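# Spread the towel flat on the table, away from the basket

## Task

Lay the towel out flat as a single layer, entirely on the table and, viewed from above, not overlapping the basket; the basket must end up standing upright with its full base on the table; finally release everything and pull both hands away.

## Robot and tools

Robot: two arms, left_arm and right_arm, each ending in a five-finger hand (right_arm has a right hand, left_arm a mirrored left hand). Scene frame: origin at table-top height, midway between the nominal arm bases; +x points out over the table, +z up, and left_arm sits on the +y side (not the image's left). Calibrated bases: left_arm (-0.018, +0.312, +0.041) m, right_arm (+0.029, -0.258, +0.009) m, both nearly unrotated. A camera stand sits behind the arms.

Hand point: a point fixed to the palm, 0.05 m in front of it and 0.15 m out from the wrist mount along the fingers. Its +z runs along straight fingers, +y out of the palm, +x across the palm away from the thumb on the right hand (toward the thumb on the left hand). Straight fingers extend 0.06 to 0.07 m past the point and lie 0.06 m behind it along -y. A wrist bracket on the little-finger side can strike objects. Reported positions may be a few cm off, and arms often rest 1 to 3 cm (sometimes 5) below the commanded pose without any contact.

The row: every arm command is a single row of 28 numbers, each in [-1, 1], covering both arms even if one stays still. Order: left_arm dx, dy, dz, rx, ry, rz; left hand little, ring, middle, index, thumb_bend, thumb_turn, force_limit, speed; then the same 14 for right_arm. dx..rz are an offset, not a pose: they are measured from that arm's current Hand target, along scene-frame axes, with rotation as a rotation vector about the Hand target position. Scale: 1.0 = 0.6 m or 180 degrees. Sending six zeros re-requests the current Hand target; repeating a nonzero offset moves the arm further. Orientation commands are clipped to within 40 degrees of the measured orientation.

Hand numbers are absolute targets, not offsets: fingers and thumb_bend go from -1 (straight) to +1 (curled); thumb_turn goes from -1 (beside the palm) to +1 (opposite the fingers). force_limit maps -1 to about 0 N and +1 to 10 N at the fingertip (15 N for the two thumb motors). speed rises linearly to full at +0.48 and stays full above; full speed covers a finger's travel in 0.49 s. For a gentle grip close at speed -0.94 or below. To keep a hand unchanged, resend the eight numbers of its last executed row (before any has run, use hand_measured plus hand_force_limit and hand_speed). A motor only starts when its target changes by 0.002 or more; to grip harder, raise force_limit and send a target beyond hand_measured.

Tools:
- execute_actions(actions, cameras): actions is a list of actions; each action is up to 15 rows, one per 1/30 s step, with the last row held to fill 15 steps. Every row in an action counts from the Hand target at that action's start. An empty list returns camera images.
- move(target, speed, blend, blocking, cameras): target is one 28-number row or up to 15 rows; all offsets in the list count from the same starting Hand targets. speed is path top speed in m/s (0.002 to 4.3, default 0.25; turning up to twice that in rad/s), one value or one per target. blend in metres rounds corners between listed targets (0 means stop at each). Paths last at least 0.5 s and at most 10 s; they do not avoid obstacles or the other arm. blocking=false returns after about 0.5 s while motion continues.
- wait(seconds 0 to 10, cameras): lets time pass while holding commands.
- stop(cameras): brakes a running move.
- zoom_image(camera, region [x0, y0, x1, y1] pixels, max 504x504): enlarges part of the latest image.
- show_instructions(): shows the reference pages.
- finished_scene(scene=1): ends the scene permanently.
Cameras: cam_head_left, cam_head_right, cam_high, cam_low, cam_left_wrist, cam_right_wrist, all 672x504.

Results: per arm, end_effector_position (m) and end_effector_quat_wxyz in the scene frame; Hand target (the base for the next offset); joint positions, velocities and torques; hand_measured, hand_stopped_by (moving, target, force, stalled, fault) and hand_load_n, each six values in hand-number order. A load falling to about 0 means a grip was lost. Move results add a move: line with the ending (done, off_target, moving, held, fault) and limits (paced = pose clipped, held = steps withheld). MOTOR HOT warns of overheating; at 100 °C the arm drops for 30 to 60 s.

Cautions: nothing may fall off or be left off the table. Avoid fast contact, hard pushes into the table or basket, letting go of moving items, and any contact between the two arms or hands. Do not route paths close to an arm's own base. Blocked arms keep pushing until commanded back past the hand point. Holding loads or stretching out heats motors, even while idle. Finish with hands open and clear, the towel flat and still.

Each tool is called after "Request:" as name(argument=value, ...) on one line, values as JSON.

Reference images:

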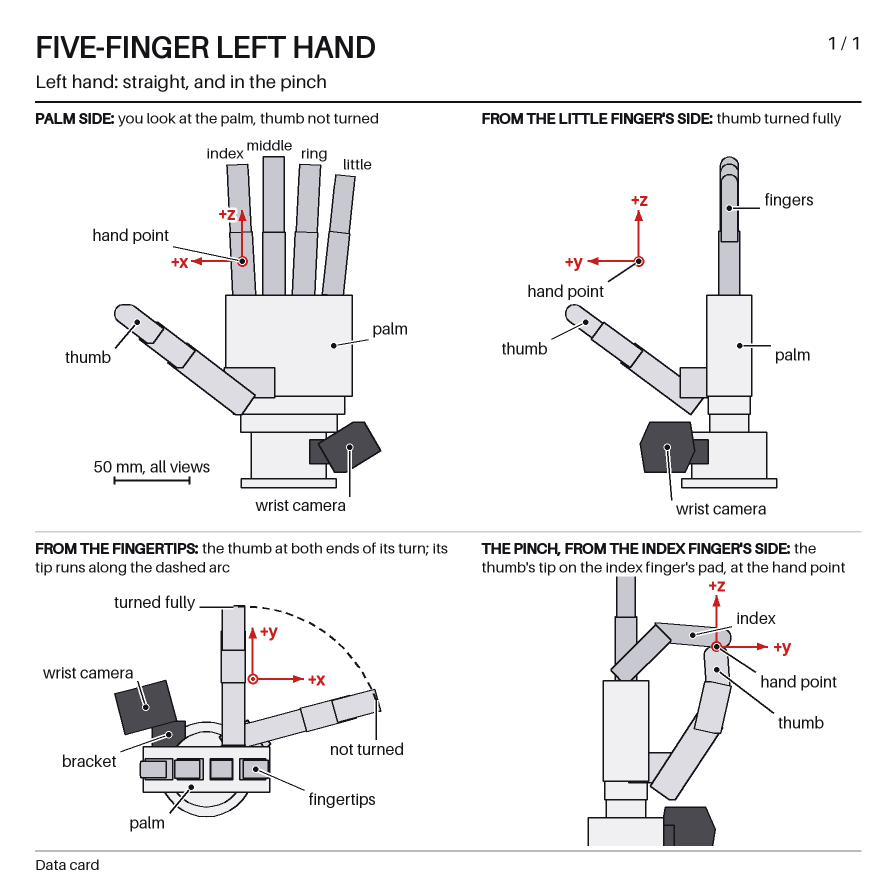

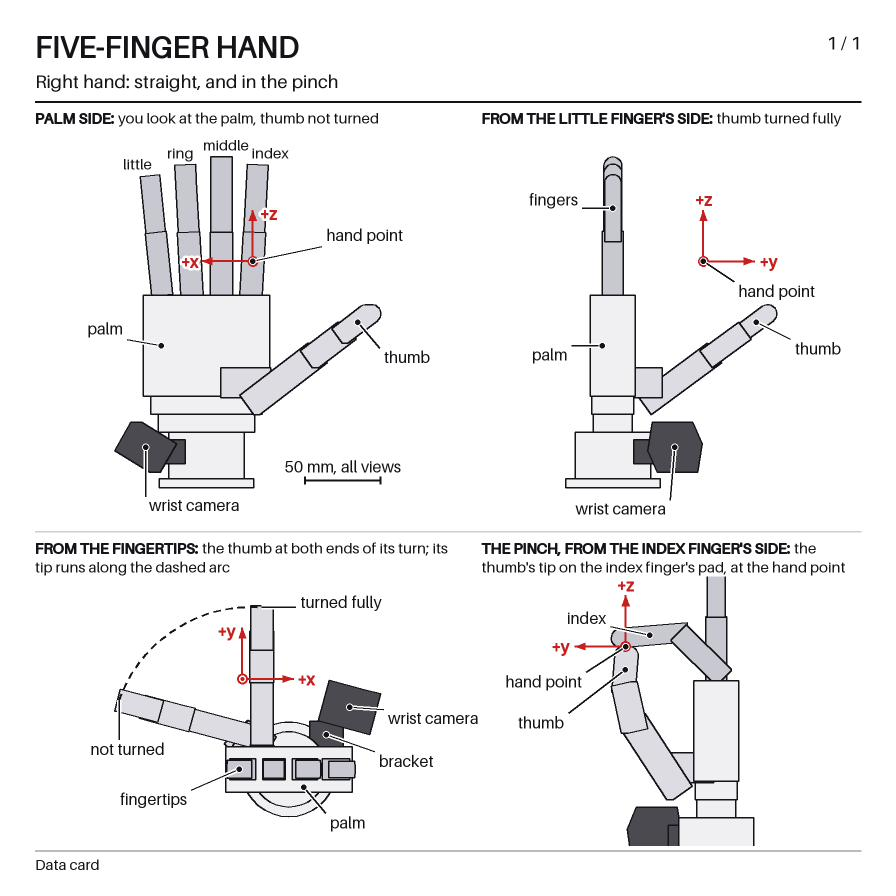

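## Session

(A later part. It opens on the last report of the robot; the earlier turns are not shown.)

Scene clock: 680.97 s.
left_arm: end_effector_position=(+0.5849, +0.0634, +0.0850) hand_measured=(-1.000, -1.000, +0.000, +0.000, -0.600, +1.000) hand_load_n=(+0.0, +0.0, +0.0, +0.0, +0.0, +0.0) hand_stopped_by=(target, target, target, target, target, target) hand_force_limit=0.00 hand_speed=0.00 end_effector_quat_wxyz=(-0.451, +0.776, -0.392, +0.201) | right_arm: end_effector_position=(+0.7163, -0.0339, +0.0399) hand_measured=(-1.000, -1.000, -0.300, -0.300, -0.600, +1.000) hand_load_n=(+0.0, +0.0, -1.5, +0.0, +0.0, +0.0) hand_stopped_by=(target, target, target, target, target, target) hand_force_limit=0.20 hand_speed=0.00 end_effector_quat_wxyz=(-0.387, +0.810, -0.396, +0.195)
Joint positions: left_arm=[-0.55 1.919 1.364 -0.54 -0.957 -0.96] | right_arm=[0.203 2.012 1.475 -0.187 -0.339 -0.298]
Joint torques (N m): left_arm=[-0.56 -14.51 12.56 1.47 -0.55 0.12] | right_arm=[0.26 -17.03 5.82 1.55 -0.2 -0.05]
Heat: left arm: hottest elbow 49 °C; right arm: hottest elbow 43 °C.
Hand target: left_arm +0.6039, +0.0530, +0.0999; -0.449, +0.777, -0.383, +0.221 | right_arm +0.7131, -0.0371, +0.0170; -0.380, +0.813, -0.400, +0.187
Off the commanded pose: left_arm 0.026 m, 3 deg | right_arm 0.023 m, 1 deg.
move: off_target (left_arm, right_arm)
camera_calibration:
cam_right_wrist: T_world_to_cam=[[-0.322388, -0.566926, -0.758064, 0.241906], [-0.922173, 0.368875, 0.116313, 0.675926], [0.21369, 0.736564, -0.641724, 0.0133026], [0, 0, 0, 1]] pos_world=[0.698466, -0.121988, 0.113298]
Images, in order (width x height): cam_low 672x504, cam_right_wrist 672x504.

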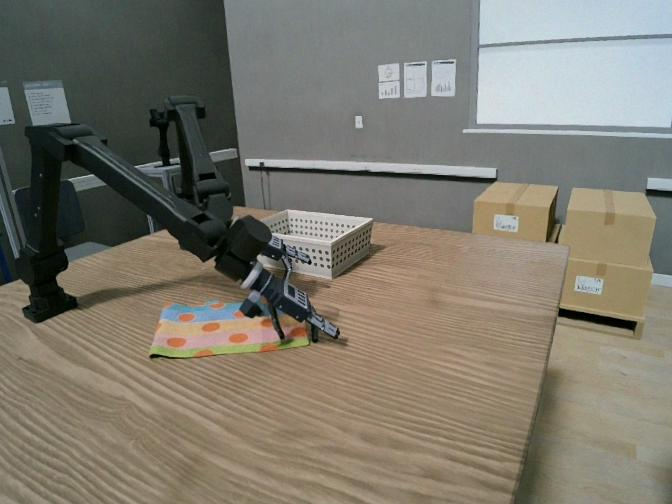

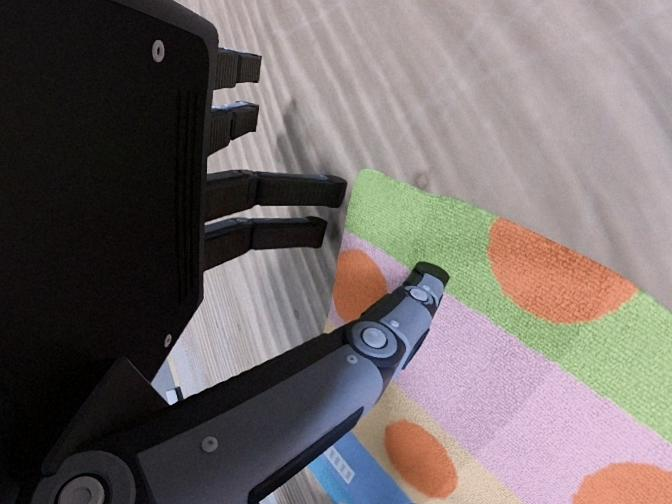

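Request:
move(target=[0, 0, 0, 0, 0, 0, -1, -1, 0, 0, -0.6, 1, 0, 0, 0, 0, -0.01, 0, 0, 0, -1, -1, 0.05, 0.05, -0.6, 1, 0.0, -0.6], speed=0.06, cameras=["cam_low", "cam_right_wrist"])

Request:
zoom_image(camera="cam_low", region=[220, 270, 340, 360])

Scene clock: 689.40 s.
left_arm: end_effector_position=(+0.5849, +0.0634, +0.0850) hand_measured=(-1.000, -1.000, +0.000, +0.000, -0.600, +1.000) hand_load_n=(+0.0, +0.0, +0.0, +0.0, +0.0, +0.0) hand_stopped_by=(target, target, target, target, target, target) hand_force_limit=0.00 hand_speed=0.00 end_effector_quat_wxyz=(-0.451, +0.776, -0.392, +0.201) | right_arm: end_effector_position=(+0.7177, -0.0335, +0.0356) hand_measured=(-1.000, -1.000, +0.050, +0.050, -0.600, +1.000) hand_load_n=(+0.0, +0.0, -1.0, +0.0, +0.0, +0.0) hand_stopped_by=(target, target, target, target, target, target) hand_force_limit=0.00 hand_speed=-0.60 end_effector_quat_wxyz=(-0.388, +0.809, -0.395, +0.196)
Joint positions: left_arm=[-0.55 1.919 1.364 -0.54 -0.957 -0.96] | right_arm=[0.203 2.02 1.473 -0.172 -0.339 -0.298]
Joint torques (N m): left_arm=[-0.62 -14.51 12.57 1.48 -0.55 0.12] | right_arm=[0.38 -16.79 5.72 1.5 -0.17 -0.06]
Heat: left arm: hottest elbow 49 °C; right arm: hottest elbow 42 °C.
Hand target: left_arm +0.6039, +0.0530, +0.0999; -0.449, +0.777, -0.383, +0.221 | right_arm +0.7132, -0.0371, +0.0110; -0.380, +0.813, -0.400, +0.187
Off the commanded pose: left_arm 0.026 m, 3 deg | right_arm 0.025 m, 2 deg.
move: off_target (left_arm, right_arm)
camera_calibration:
cam_right_wrist: T_world_to_cam=[[-0.318545, -0.56601, -0.760369, 0.236615], [-0.922827, 0.368477, 0.112315, 0.678208], [0.216607, 0.737467, -0.639707, 0.00774411], [0, 0, 0, 1]] pos_world=[0.699564, -0.121688, 0.108696]
Images, in order (width x height): cam_low 672x504, cam_right_wrist 672x504.

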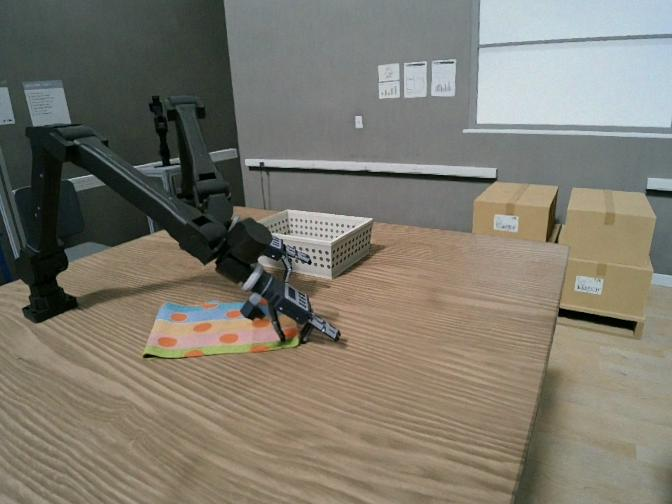

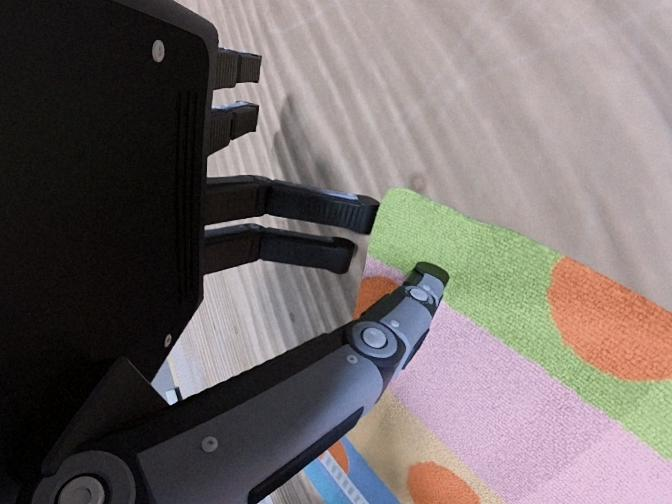

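Scaled by 4.200 from the camera's 672x504 image, which has a finer 960x720 frame.

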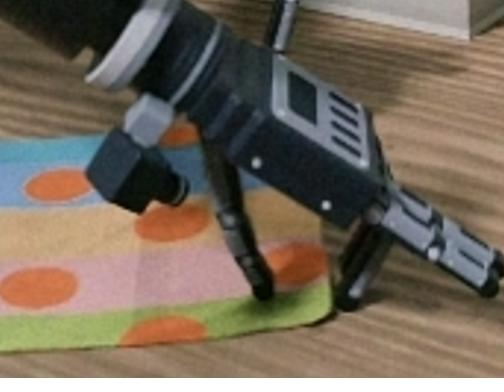

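Request:
move(target=[[0, 0, 0, 0, 0, 0, -1, -1, 0, 0, -0.6, 1, 0, 0, 0, 0, 0.107, 0, 0, 0, -1, -1, 0.05, 0.05, -0.6, 1, 0.0, -0.6], [0, 0, 0, 0, 0, 0, -1, -1, 0, 0, -0.6, 1, 0, 0, -0.016, -0.015, 0.107, 0.0678, -0.0878, 0, -1, -1, -0.15, -0.15, -0.2, 1, 0.0, 0]], speed=0.12, cameras=["cam_low", "cam_right_wrist"])

Request:
zoom_image(camera="cam_low", region=[200, 260, 340, 365])

Scene clock: 757.13 s.
left_arm: end_effector_position=(+0.5849, +0.0634, +0.0850) hand_measured=(-1.000, -1.000, +0.000, +0.000, -0.600, +1.000) hand_load_n=(+0.0, +0.0, +0.0, +0.0, +0.0, +0.0) hand_stopped_by=(target, target, target, target, target, target) hand_force_limit=0.00 hand_speed=0.00 end_effector_quat_wxyz=(-0.451, +0.776, -0.392, +0.201) | right_arm: end_effector_position=(+0.7015, -0.0427, +0.0617) hand_measured=(-1.000, -1.000, -0.150, -0.150, -0.200, +1.000) hand_load_n=(+0.0, +0.0, +0.0, +0.0, +0.0, +0.0) hand_stopped_by=(target, target, target, target, target, target) hand_force_limit=0.00 hand_speed=0.00 end_effector_quat_wxyz=(-0.507, +0.742, -0.363, +0.245)
Joint positions: left_arm=[-0.55 1.919 1.364 -0.54 -0.957 -0.96] | right_arm=[0.155 1.931 1.213 0.296 -0.465 -0.194]
Joint torques (N m): left_arm=[-0.62 -14.39 12.56 1.5 -0.55 0.12] | right_arm=[0.15 -19.19 5.61 1.91 -0.27 0.09]
Heat: left arm: hottest elbow 50 °C; right arm: hottest elbow 36 °C.
Hand target: left_arm +0.6039, +0.0530, +0.0999; -0.449, +0.777, -0.383, +0.221 | right_arm +0.7034, -0.0460, +0.0750; -0.515, +0.735, -0.362, +0.254
Off the commanded pose: left_arm 0.026 m, 3 deg | right_arm 0.014 m, 2 deg.
move: off_target (left_arm, right_arm); target 2's new numbers were sent with right_arm's hand 0.014 m and 2 deg from that target
camera_calibration:
cam_right_wrist: T_world_to_cam=[[-0.127302, -0.404393, -0.905682, 0.12786], [-0.934804, 0.354157, -0.0267381, 0.68013], [0.331567, 0.843231, -0.423113, -0.0546974], [0, 0, 0, 1]] pos_world=[0.670201, -0.143045, 0.110843]
Images, in order (width x height): cam_low 672x504, cam_right_wrist 672x504.

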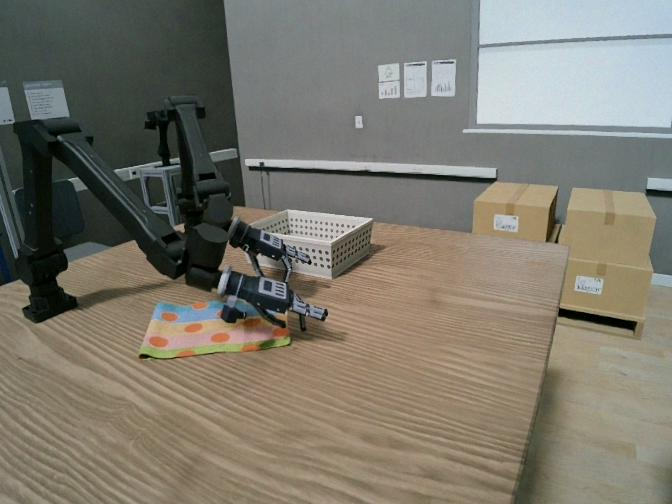

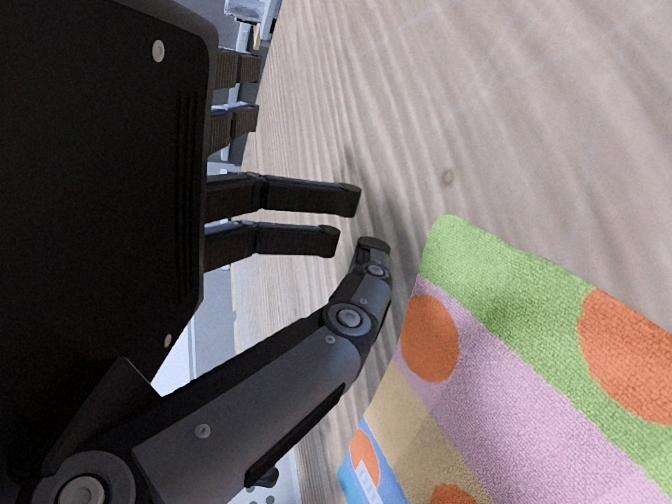

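Scaled by 3.600 from the camera's 672x504 image, which has a finer 960x720 frame.

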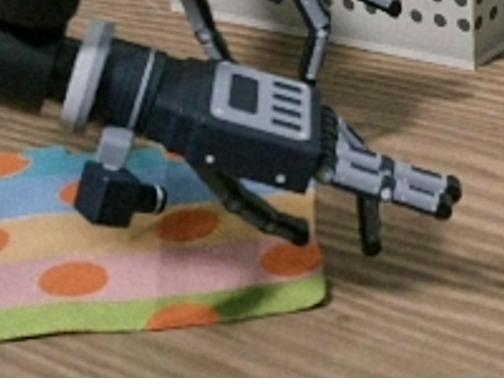

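Request:
execute_actions(actions=[])

Request:
zoom_image(camera="cam_high", region=[230, 200, 430, 370])

Request:
zoom_image(camera="cam_low", region=[130, 260, 340, 365])

Scene clock: 769.27 s.
left_arm: end_effector_position=(+0.5849, +0.0634, +0.0850) hand_measured=(-1.000, -1.000, +0.000, +0.000, -0.600, +1.000) hand_load_n=(+0.0, +0.0, +0.0, +0.0, +0.0, +0.0) hand_stopped_by=(target, target, target, target, target, target) hand_force_limit=0.00 hand_speed=0.00 end_effector_quat_wxyz=(-0.451, +0.776, -0.392, +0.201) | right_arm: end_effector_position=(+0.7015, -0.0427, +0.0617) hand_measured=(-1.000, -1.000, -0.150, -0.150, -0.200, +1.000) hand_load_n=(+0.0, +0.0, +0.0, +0.0, +0.0, +0.0) hand_stopped_by=(target, target, target, target, target, target) hand_force_limit=0.00 hand_speed=0.00 end_effector_quat_wxyz=(-0.507, +0.742, -0.363, +0.245)
Joint positions: left_arm=[-0.55 1.919 1.364 -0.54 -0.957 -0.96] | right_arm=[0.155 1.931 1.213 0.296 -0.465 -0.194]
Joint velocities: within noise
Joint torques (N m): left_arm=[-0.62 -14.45 12.56 1.5 -0.55 0.12] | right_arm=[-0.09 -19.14 5.61 1.84 -0.27 0.09]
Heat: left arm: hottest elbow 50 °C; right arm: hottest elbow 36 °C.
Hand target: left_arm +0.6039, +0.0530, +0.0999; -0.449, +0.777, -0.383, +0.221 | right_arm +0.7034, -0.0460, +0.0750; -0.515, +0.735, -0.362, +0.254
Off the commanded pose: left_arm 0.026 m, 3 deg | right_arm 0.014 m, 2 deg.
camera_calibration:
cam_left_wrist: T_world_to_cam=[[0.529572, 0.107434, 0.841434, -0.394162], [0.112848, -0.992053, 0.0556416, -0.00542015], [0.840725, 0.065488, -0.537487, -0.334311], [0, 0, 0, 1]] pos_world=[0.490412, 0.0588625, 0.152275]
cam_right_wrist: T_world_to_cam=[[-0.127302, -0.404393, -0.905682, 0.12786], [-0.934804, 0.354157, -0.0267381, 0.68013], [0.331567, 0.843231, -0.423113, -0.0546974], [0, 0, 0, 1]] pos_world=[0.670201, -0.143045, 0.110843]

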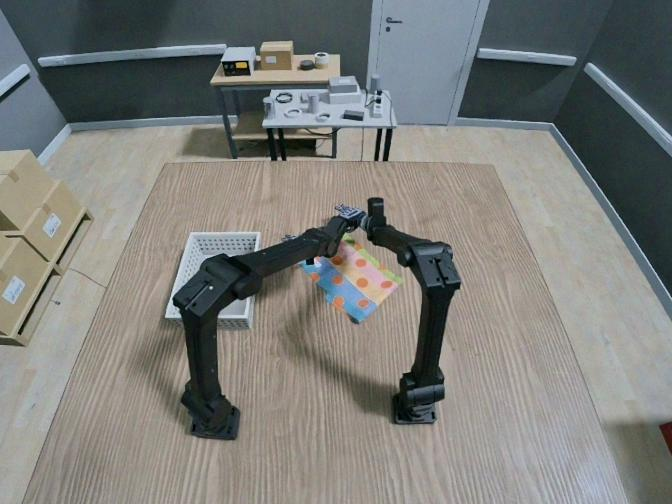

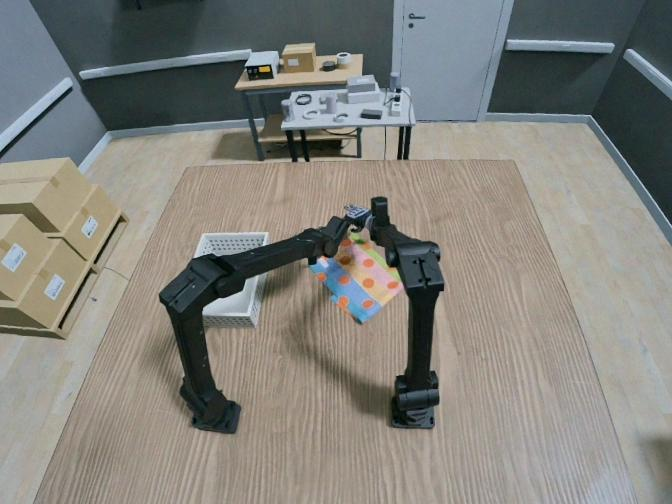

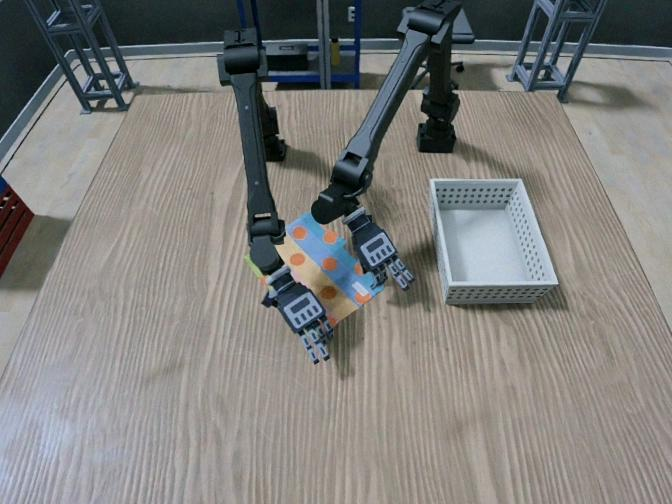

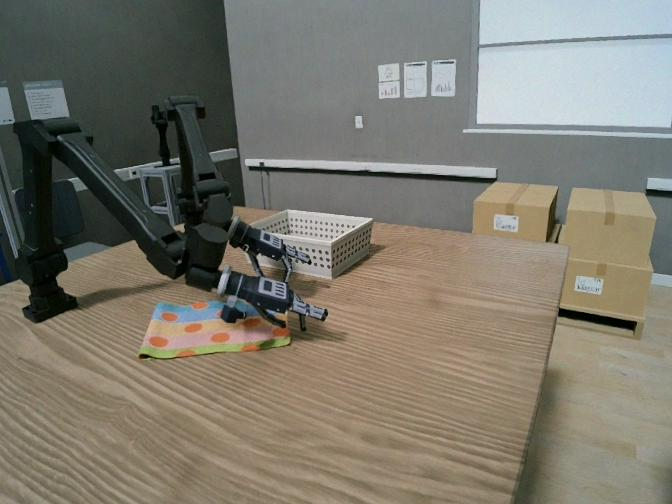

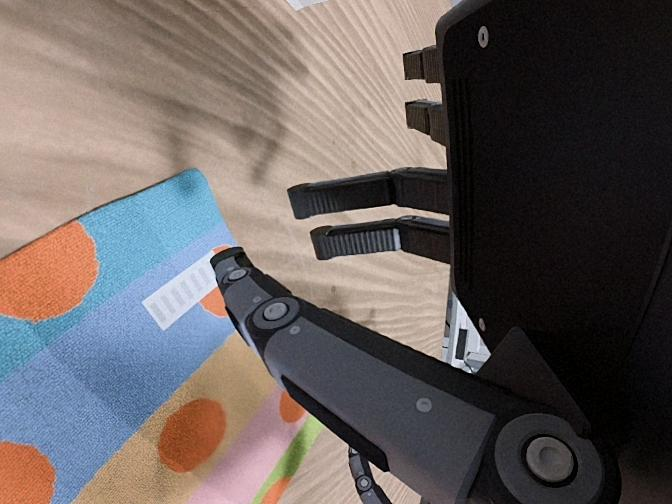

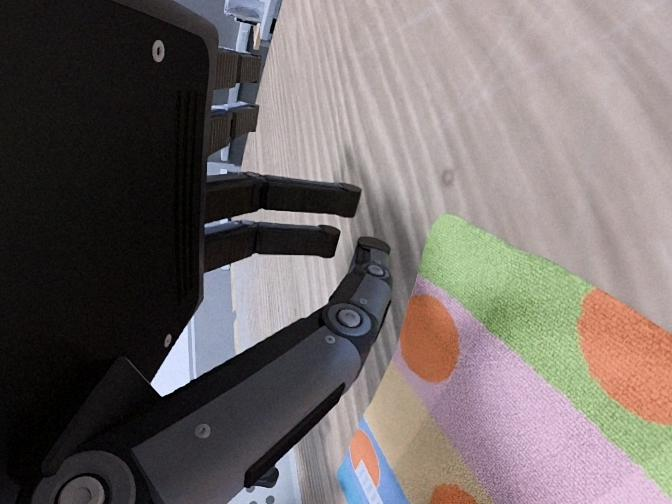

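Scaled by 2.520 from the camera's 672x504 image, which has a finer 960x720 frame.

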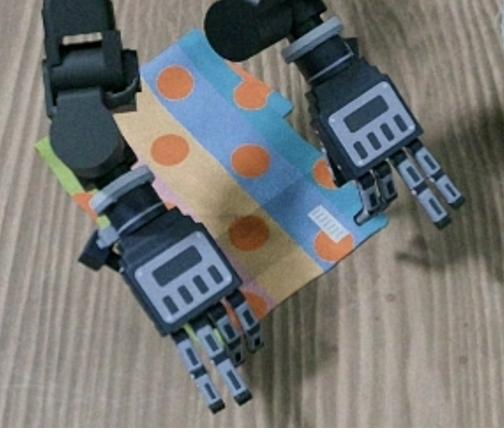

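Scaled by 2.400 from the camera's 672x504 image, which has a finer 960x720 frame.

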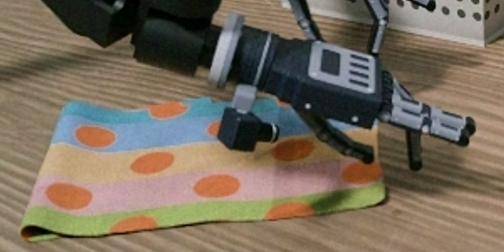

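Request:
move(target=[0, 0, 0, 0, 0, 0, -1, -1, 0, 0, -0.6, 1, 0, 0, -0.039, 0.005, -0.03, 0, 0, 0, -1, -1, -0.15, -0.15, -0.2, 1, 0.0, 0], speed=0.12, cameras=["cam_low", "cam_right_wrist"])

Request:
zoom_image(camera="cam_low", region=[200, 260, 340, 365])

Scene clock: 789.33 s.
left_arm: end_effector_position=(+0.5849, +0.0634, +0.0850) hand_measured=(-1.000, -1.000, +0.000, +0.000, -0.600, +1.000) hand_load_n=(+0.0, +0.0, +0.5, +0.0, +0.0, +0.0) hand_stopped_by=(target, target, target, target, target, target) hand_force_limit=0.00 hand_speed=0.00 end_effector_quat_wxyz=(-0.451, +0.776, -0.392, +0.201) | right_arm: end_effector_position=(+0.6789, -0.0471, +0.0419) hand_measured=(-1.000, -1.000, -0.150, -0.150, -0.200, +1.000) hand_load_n=(+0.0, +0.0, +0.0, +0.0, +0.0, +0.0) hand_stopped_by=(target, target, target, target, target, target) hand_force_limit=0.00 hand_speed=0.00 end_effector_quat_wxyz=(-0.506, +0.741, -0.367, +0.245)
Joint positions: left_arm=[-0.55 1.919 1.364 -0.54 -0.957 -0.96] | right_arm=[0.155 1.922 1.127 0.371 -0.46 -0.189]
Joint torques (N m): left_arm=[-0.5 -14.56 12.56 1.5 -0.55 0.12] | right_arm=[1.03 -18.96 5.45 1.85 -0.04 0.09]
Heat: left arm: hottest elbow 50 °C; right arm: hottest elbow 36 °C.
Hand target: left_arm +0.6039, +0.0530, +0.0999; -0.449, +0.777, -0.383, +0.221 | right_arm +0.6801, -0.0430, +0.0570; -0.515, +0.735, -0.362, +0.254
Off the commanded pose: left_arm 0.026 m, 3 deg | right_arm 0.016 m, 2 deg.
move: off_target (left_arm, right_arm)
camera_calibration:
cam_right_wrist: T_world_to_cam=[[-0.133716, -0.402814, -0.905462, 0.109656], [-0.932565, 0.360296, -0.0225663, 0.658572], [0.335324, 0.841384, -0.423828, -0.0545157], [0, 0, 0, 1]] pos_world=[0.647104, -0.147241, 0.0910456]
Images, in order (width x height): cam_low 672x504, cam_right_wrist 672x504.

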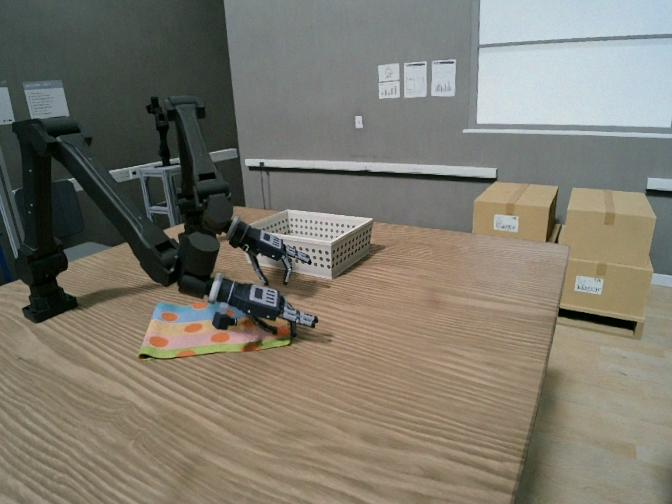

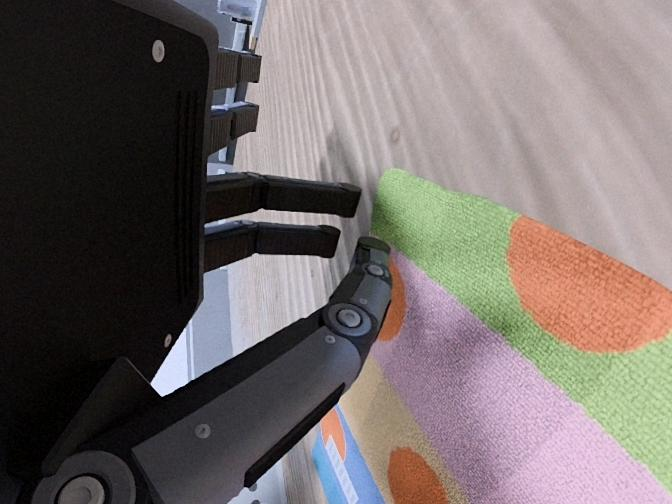

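Scaled by 3.600 from the camera's 672x504 image, which has a finer 960x720 frame.

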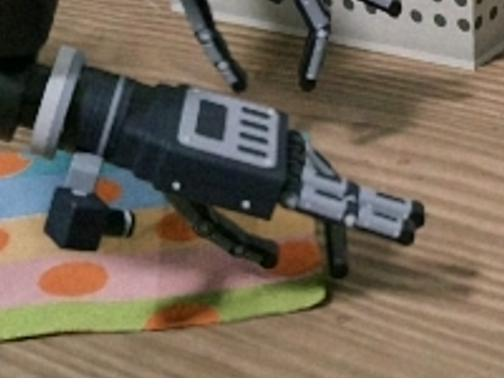

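Request:
move(target=[0, 0, 0, 0, 0, 0, -1, -1, 0, 0, -0.6, 1, 0, 0, 0.003, 0.003, -0.035, 0, 0, 0, -1, -1, -0.15, -0.15, -0.2, 1, 0.0, 0], speed=0.06, cameras=["cam_low", "cam_right_wrist"])

Request:
zoom_image(camera="cam_low", region=[220, 290, 320, 365])

Scene clock: 800.97 s.
left_arm: end_effector_position=(+0.5849, +0.0634, +0.0850) hand_measured=(-1.000, -1.000, +0.000, +0.000, -0.600, +1.000) hand_load_n=(+0.0, +0.0, +0.0, +0.0, +0.0, +0.0) hand_stopped_by=(target, target, target, target, target, target) hand_force_limit=0.00 hand_speed=0.00 end_effector_quat_wxyz=(-0.451, +0.776, -0.392, +0.201) | right_arm: end_effector_position=(+0.6857, -0.0453, +0.0498) hand_measured=(-1.000, -1.000, -0.150, -0.150, -0.200, +1.000) hand_load_n=(-0.5, +0.0, +0.0, +0.0, +0.0, +0.0) hand_stopped_by=(target, target, target, target, target, target) hand_force_limit=0.00 hand_speed=0.00 end_effector_quat_wxyz=(-0.516, +0.734, -0.357, +0.260)
Joint positions: left_arm=[-0.55 1.919 1.364 -0.54 -0.957 -0.96] | right_arm=[0.156 1.923 1.127 0.417 -0.457 -0.188]
Joint torques (N m): left_arm=[-0.56 -14.51 12.55 1.51 -0.55 0.12] | right_arm=[0.91 -14.92 5.29 1.91 -0.02 0.1]
Heat: left arm: hottest elbow 50 °C; right arm: hottest elbow 36 °C.
Hand target: left_arm +0.6039, +0.0530, +0.0999; -0.449, +0.777, -0.383, +0.221 | right_arm +0.6820, -0.0412, +0.0363; -0.515, +0.735, -0.361, +0.254
Off the commanded pose: left_arm 0.026 m, 3 deg | right_arm 0.015 m, 1 deg.
move: off_target (left_arm, right_arm)
camera_calibration:
cam_right_wrist: T_world_to_cam=[[-0.0943028, -0.396458, -0.913197, 0.0920934], [-0.930306, 0.361685, -0.0609534, 0.664889], [0.354455, 0.843804, -0.402935, -0.0690058], [0, 0, 0, 1]] pos_world=[0.651694, -0.145742, 0.0968217]
Images, in order (width x height): cam_low 672x504, cam_right_wrist 672x504.

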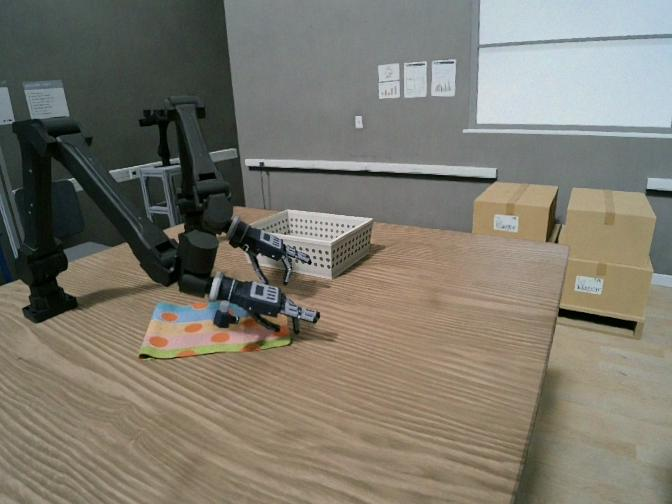

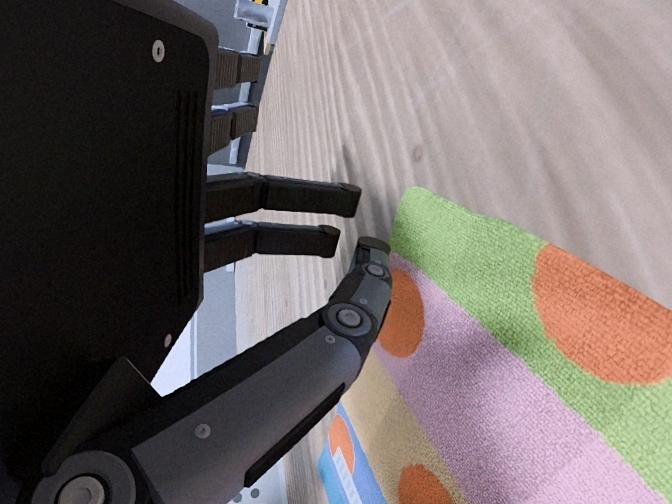

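Scaled by 5.040 from the camera's 672x504 image, which has a finer 960x720 frame.

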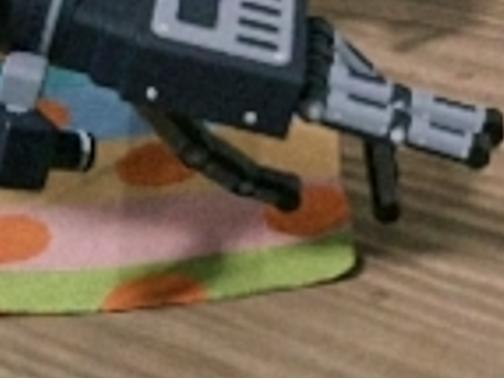

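Request:
move(target=[0, 0, 0, 0, 0, 0, -1, -1, 0, 0, -0.6, 1, 0, 0, -0.005, -0.003, -0.03, 0, 0, 0, -1, -1, -0.15, -0.15, -0.2, 1, 0.0, 0], speed=0.06, cameras=["cam_low", "cam_right_wrist"])

Request:
zoom_image(camera="cam_low", region=[220, 290, 320, 365])

Scene clock: 807.67 s.
left_arm: end_effector_position=(+0.5849, +0.0634, +0.0850) hand_measured=(-1.000, -1.000, +0.000, +0.000, -0.600, +1.000) hand_load_n=(+0.0, +0.0, +0.0, +0.0, +0.0, +0.0) hand_stopped_by=(target, target, target, target, target, target) hand_force_limit=0.00 hand_speed=0.00 end_effector_quat_wxyz=(-0.451, +0.776, -0.392, +0.201) | right_arm: end_effector_position=(+0.6824, -0.0459, +0.0297) hand_measured=(-1.000, -1.000, -0.150, -0.150, -0.200, +1.000) hand_load_n=(+0.0, +0.0, +0.0, +0.0, +0.5, +0.0) hand_stopped_by=(target, target, target, target, target, target) hand_force_limit=0.00 hand_speed=0.00 end_effector_quat_wxyz=(-0.515, +0.734, -0.358, +0.260)
Joint positions: left_arm=[-0.55 1.919 1.364 -0.54 -0.957 -0.96] | right_arm=[0.156 1.956 1.111 0.464 -0.457 -0.188]
Joint torques (N m): left_arm=[-0.62 -14.51 12.55 1.51 -0.55 0.12] | right_arm=[0.79 -15.44 5.05 1.74 -0.11 0.1]
Heat: left arm: hottest elbow 50 °C; right arm: hottest shoulder 36 °C.
Hand target: left_arm +0.6039, +0.0530, +0.0999; -0.449, +0.777, -0.383, +0.221 | right_arm +0.6789, -0.0431, +0.0181; -0.515, +0.735, -0.362, +0.254
Off the commanded pose: left_arm 0.026 m, 3 deg | right_arm 0.012 m, 1 deg.
move: off_target (left_arm, right_arm)
camera_calibration:
cam_right_wrist: T_world_to_cam=[[-0.0971428, -0.396715, -0.912787, 0.0751951], [-0.930287, 0.362155, -0.0583945, 0.660741], [0.353737, 0.843481, -0.40424, -0.0749491], [0, 0, 0, 1]] pos_world=[0.648495, -0.146242, 0.0769233]
Images, in order (width x height): cam_low 672x504, cam_right_wrist 672x504.

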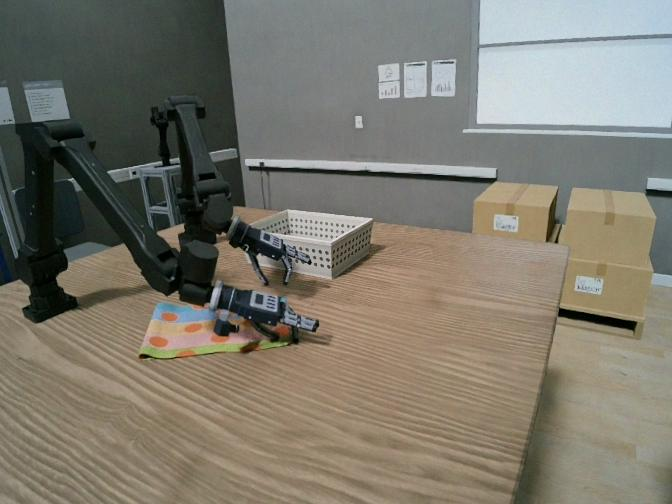

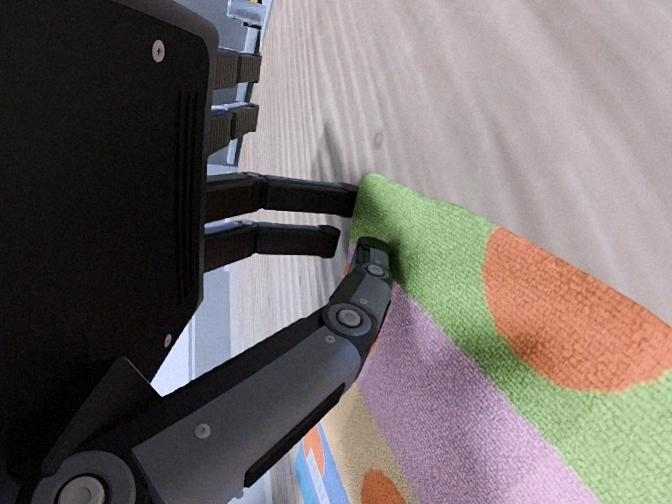

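Scaled by 5.040 from the camera's 672x504 image, which has a finer 960x720 frame.

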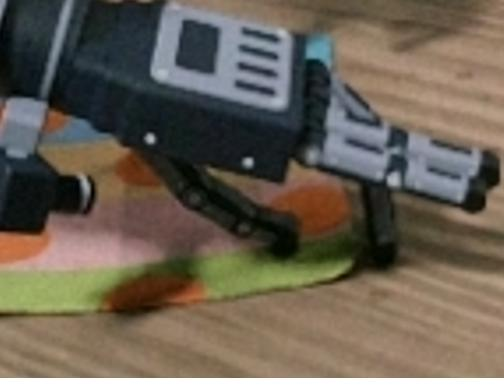

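Request:
move(target=[[0, 0, 0, 0, 0, 0, -1, -1, 0, 0, -0.6, 1, 0, 0, 0.0, 0.0, -0.025, 0, 0, 0, -1, -1, -0.15, -0.15, -0.2, 1, 0.0, -0.5], [0, 0, 0, 0, 0, 0, -1, -1, 0, 0, -0.6, 1, 0, 0, 0.0, 0.0, -0.026, 0, 0, 0, -1, -1, 0.2, 0.2, -0.2, 1, 0.0, -0.5]], speed=0.06, cameras=["cam_low", "cam_right_wrist"])

Request:
zoom_image(camera="cam_low", region=[220, 290, 320, 365])

Scene clock: 816.50 s.
left_arm: end_effector_position=(+0.5849, +0.0634, +0.0850) hand_measured=(-1.000, -1.000, +0.000, +0.000, -0.600, +1.000) hand_load_n=(+0.0, +0.0, +0.0, +0.0, +0.0, +0.0) hand_stopped_by=(target, target, target, target, target, target) hand_force_limit=0.00 hand_speed=0.00 end_effector_quat_wxyz=(-0.451, +0.776, -0.392, +0.201) | right_arm: end_effector_position=(+0.6873, -0.0446, +0.0282) hand_measured=(-1.000, -1.000, +0.200, +0.200, -0.200, +1.000) hand_load_n=(+0.0, +0.0, +0.5, +0.0, +0.5, +0.0) hand_stopped_by=(target, target, target, target, target, target) hand_force_limit=0.00 hand_speed=-0.50 end_effector_quat_wxyz=(-0.523, +0.728, -0.351, +0.269)
Joint positions: left_arm=[-0.55 1.919 1.364 -0.54 -0.957 -0.96] | right_arm=[0.157 1.973 1.111 0.512 -0.457 -0.185]
Joint torques (N m): left_arm=[-0.56 -14.51 12.57 1.5 -0.55 0.12] | right_arm=[0.56 -13.98 4.68 1.36 -0.08 0.04]
Heat: left arm: hottest elbow 51 °C; right arm: hottest shoulder 37 °C.
Hand target: left_arm +0.6039, +0.0530, +0.0999; -0.449, +0.777, -0.383, +0.221 | right_arm +0.6789, -0.0432, +0.0024; -0.515, +0.735, -0.362, +0.254
Off the commanded pose: left_arm 0.026 m, 3 deg | right_arm 0.027 m, 2 deg.
move: off_target (left_arm, right_arm); target 2's new numbers were sent with right_arm's hand 0.027 m and 2 deg from that target
camera_calibration:
cam_right_wrist: T_world_to_cam=[[-0.0705506, -0.389725, -0.918225, 0.0569894], [-0.928161, 0.362873, -0.0827015, 0.664036], [0.36543, 0.846426, -0.387329, -0.0868447], [0, 0, 0, 1]] pos_world=[0.652089, -0.145243, 0.0736084]
Images, in order (width x height): cam_low 672x504, cam_right_wrist 672x504.

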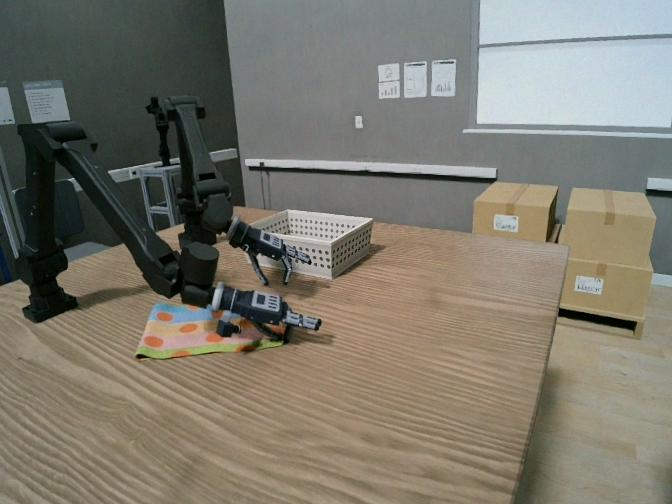

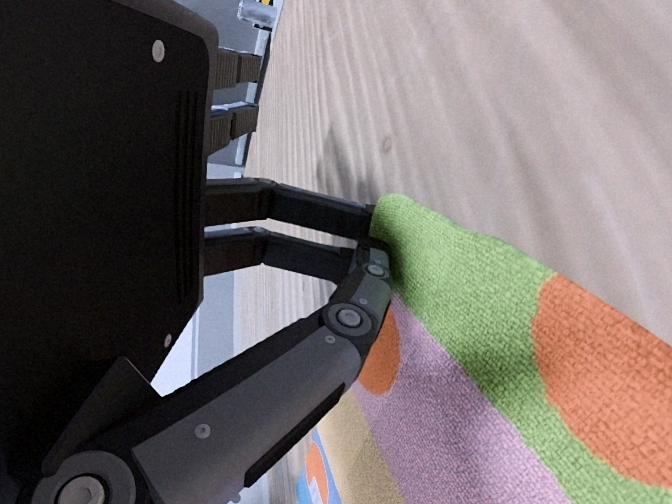

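Scaled by 5.040 from the camera's 672x504 image, which has a finer 960x720 frame.

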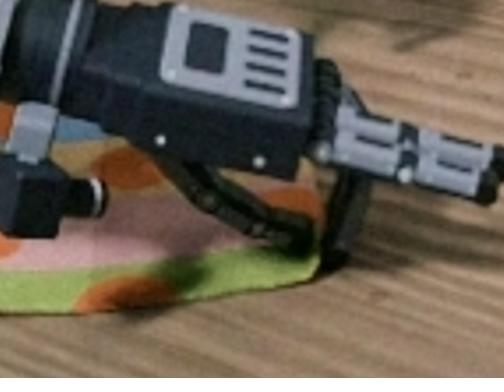

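Request:
move(target=[0, 0, 0, 0, 0, 0, -1, -1, 0, 0, -0.6, 1, 0, 0, 0.0, 0.0, 0.0, 0, 0, 0, -1, -1, 0.5, 0.5, 0.0, 1, -0.2, -0.7], speed=0.06, cameras=["cam_low", "cam_right_wrist"])

Request:
zoom_image(camera="cam_low", region=[220, 290, 320, 365])

Request:
zoom_image(camera="cam_right_wrist", region=[280, 160, 500, 340])

Scene clock: 825.27 s.
left_arm: end_effector_position=(+0.5849, +0.0634, +0.0850) hand_measured=(-1.000, -1.000, +0.000, +0.000, -0.600, +1.000) hand_load_n=(+0.0, +0.0, +0.0, +0.0, +0.0, +0.0) hand_stopped_by=(target, target, target, target, target, target) hand_force_limit=0.00 hand_speed=0.00 end_effector_quat_wxyz=(-0.451, +0.776, -0.392, +0.201) | right_arm: end_effector_position=(+0.6873, -0.0445, +0.0280) hand_measured=(-1.000, -1.000, +0.224, +0.278, -0.166, +1.000) hand_load_n=(+0.0, +0.0, +4.0, +7.0, +9.0, +0.0) hand_stopped_by=(target, target, force, force, force, target) hand_force_limit=-0.20 hand_speed=-0.70 end_effector_quat_wxyz=(-0.523, +0.728, -0.352, +0.269)
Joint positions: left_arm=[-0.55 1.919 1.364 -0.54 -0.957 -0.96] | right_arm=[0.157 1.974 1.111 0.512 -0.457 -0.185]
Joint torques (N m): left_arm=[-0.56 -14.56 12.57 1.48 -0.55 0.12] | right_arm=[0.67 -14.15 4.7 1.33 -0.1 0.03]
Heat: left arm: hottest elbow 51 °C; right arm: hottest shoulder 36 °C.
Hand target: left_arm +0.6039, +0.0530, +0.0999; -0.449, +0.777, -0.383, +0.221 | right_arm +0.6788, -0.0432, +0.0022; -0.515, +0.735, -0.362, +0.253
Off the commanded pose: left_arm 0.026 m, 3 deg | right_arm 0.027 m, 2 deg.
move: off_target (left_arm, right_arm)
camera_calibration:
cam_right_wrist: T_world_to_cam=[[-0.071171, -0.389584, -0.918237, 0.057225], [-0.928155, 0.36303, -0.0820848, 0.6639], [0.365327, 0.846424, -0.387432, -0.0868112], [0, 0, 0, 1]] pos_world=[0.651989, -0.145243, 0.0734088]
Images, in order (width x height): cam_low 672x504, cam_right_wrist 672x504.

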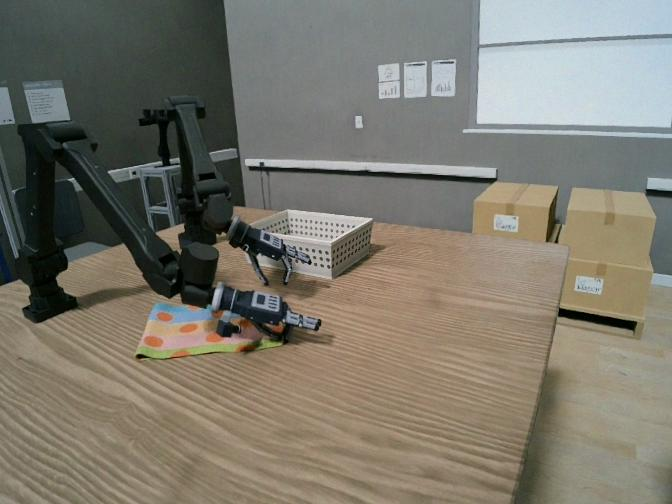

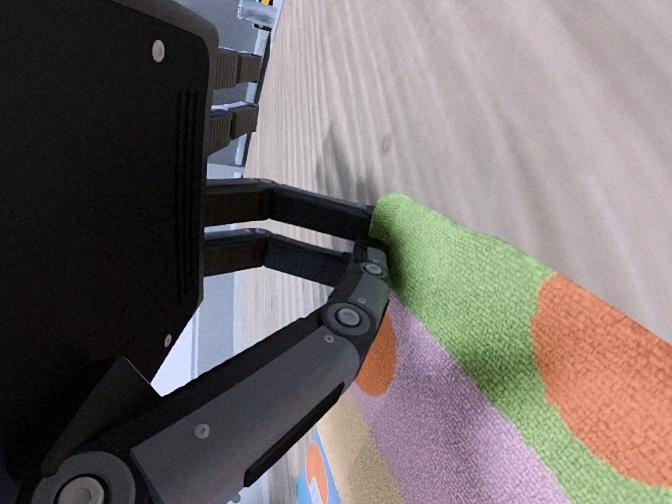

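Scaled by 5.040 from the camera's 672x504 image, which has a finer 960x720 frame.

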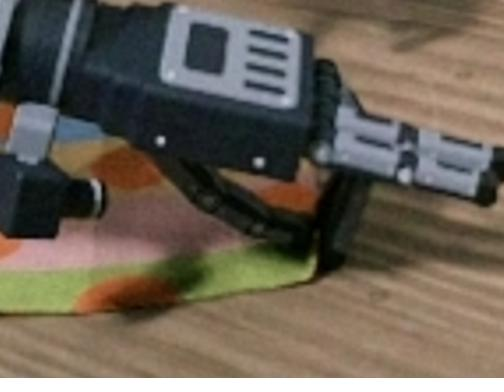

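Scaled by 2.291 from the camera's 672x504 image, which has a finer 960x720 frame.

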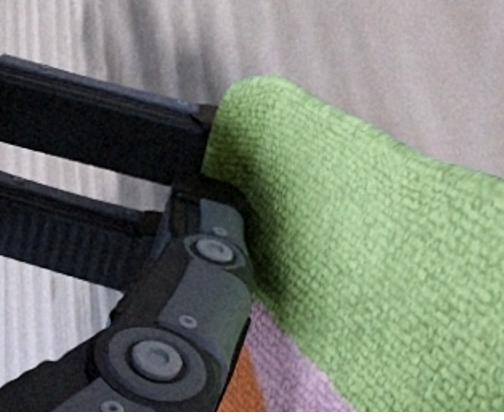

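Request:
move(target=[0, 0, 0, 0, 0, 0, -1, -1, 0, 0, -0.6, 1, 0, 0, 0.0, 0.0, 0.15, 0, 0, 0, -1, -1, 0.5, 0.5, 0.0, 1, -0.2, -0.7], speed=0.08, cameras=["cam_low", "cam_right_wrist", "cam_high"])

Request:
zoom_image(camera="cam_low", region=[180, 260, 320, 365])

Scene clock: 834.93 s.
left_arm: end_effector_position=(+0.5849, +0.0634, +0.0850) hand_measured=(-1.000, -1.000, +0.000, +0.000, -0.600, +1.000) hand_load_n=(-0.5, +0.0, +0.0, +0.0, +0.0, +0.0) hand_stopped_by=(target, target, target, target, target, target) hand_force_limit=0.00 hand_speed=0.00 end_effector_quat_wxyz=(-0.451, +0.776, -0.392, +0.201) | right_arm: end_effector_position=(+0.6690, -0.0476, +0.0708) hand_measured=(-1.000, -1.000, +0.224, +0.278, -0.166, +1.000) hand_load_n=(+0.0, +0.0, +4.5, +7.0, +9.0, -0.5) hand_stopped_by=(target, target, force, force, force, target) hand_force_limit=-0.20 hand_speed=-0.70 end_effector_quat_wxyz=(-0.506, +0.741, -0.369, +0.244)
Joint positions: left_arm=[-0.55 1.919 1.364 -0.54 -0.957 -0.96] | right_arm=[0.157 1.848 1.111 0.314 -0.457 -0.185]
Joint torques (N m): left_arm=[-0.62 -14.51 12.57 1.48 -0.56 0.12] | right_arm=[0.73 -17.85 7.9 0.87 -0.13 0.04]
Heat: left arm: hottest elbow 51 °C; right arm: hottest shoulder 36 °C.
Hand target: left_arm +0.6039, +0.0530, +0.0999; -0.449, +0.777, -0.383, +0.221 | right_arm +0.6788, -0.0432, +0.0924; -0.515, +0.735, -0.362, +0.254
Off the commanded pose: left_arm 0.026 m, 3 deg | right_arm 0.024 m, 2 deg.
move: off_target (left_arm, right_arm)
camera_calibration:
cam_right_wrist: T_world_to_cam=[[-0.136718, -0.400419, -0.906076, 0.136537], [-0.931807, 0.362428, -0.0195657, 0.649549], [0.336221, 0.841612, -0.422663, -0.0392133], [0, 0, 0, 1]] pos_world=[0.637106, -0.14774, 0.119848]
Images, in order (width x height): cam_high 672x504, cam_low 672x504, cam_right_wrist 672x504.

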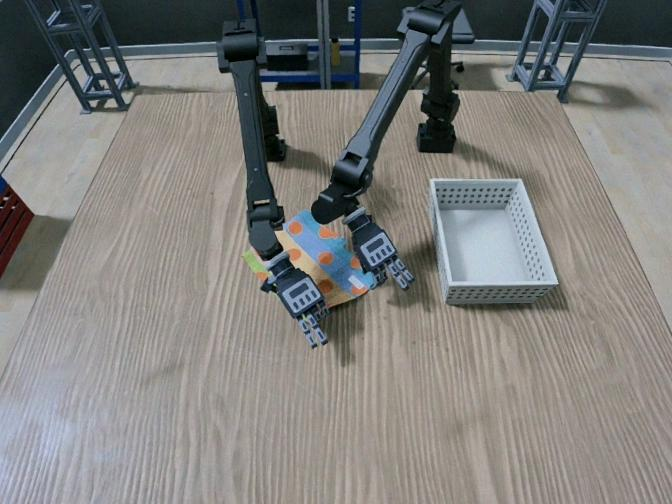

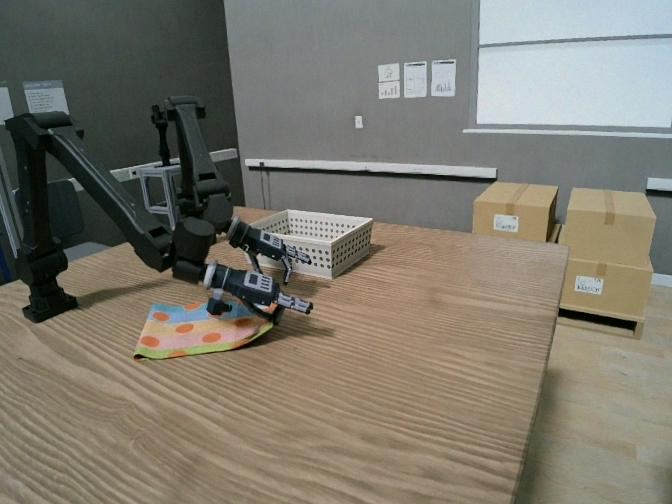

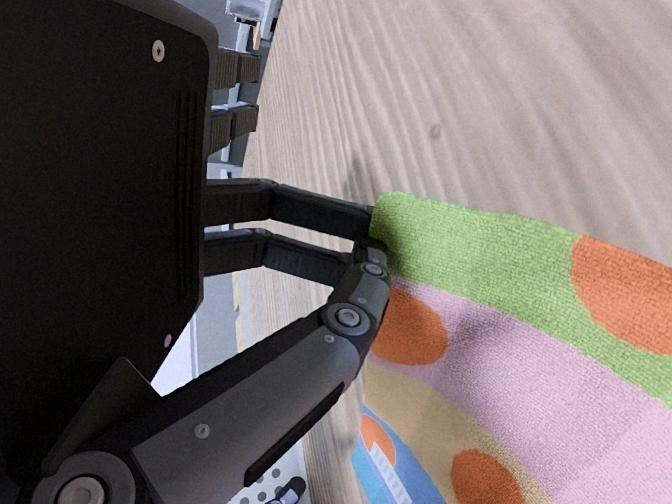

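Scaled by 3.600 from the camera's 672x504 image, which has a finer 960x720 frame.

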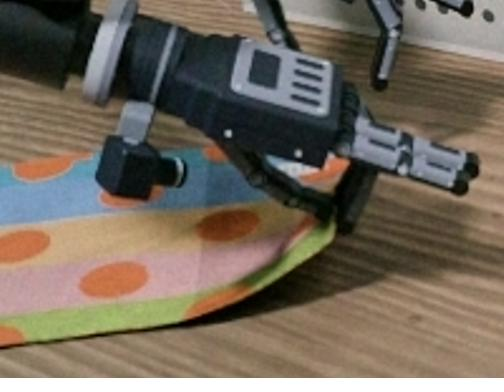

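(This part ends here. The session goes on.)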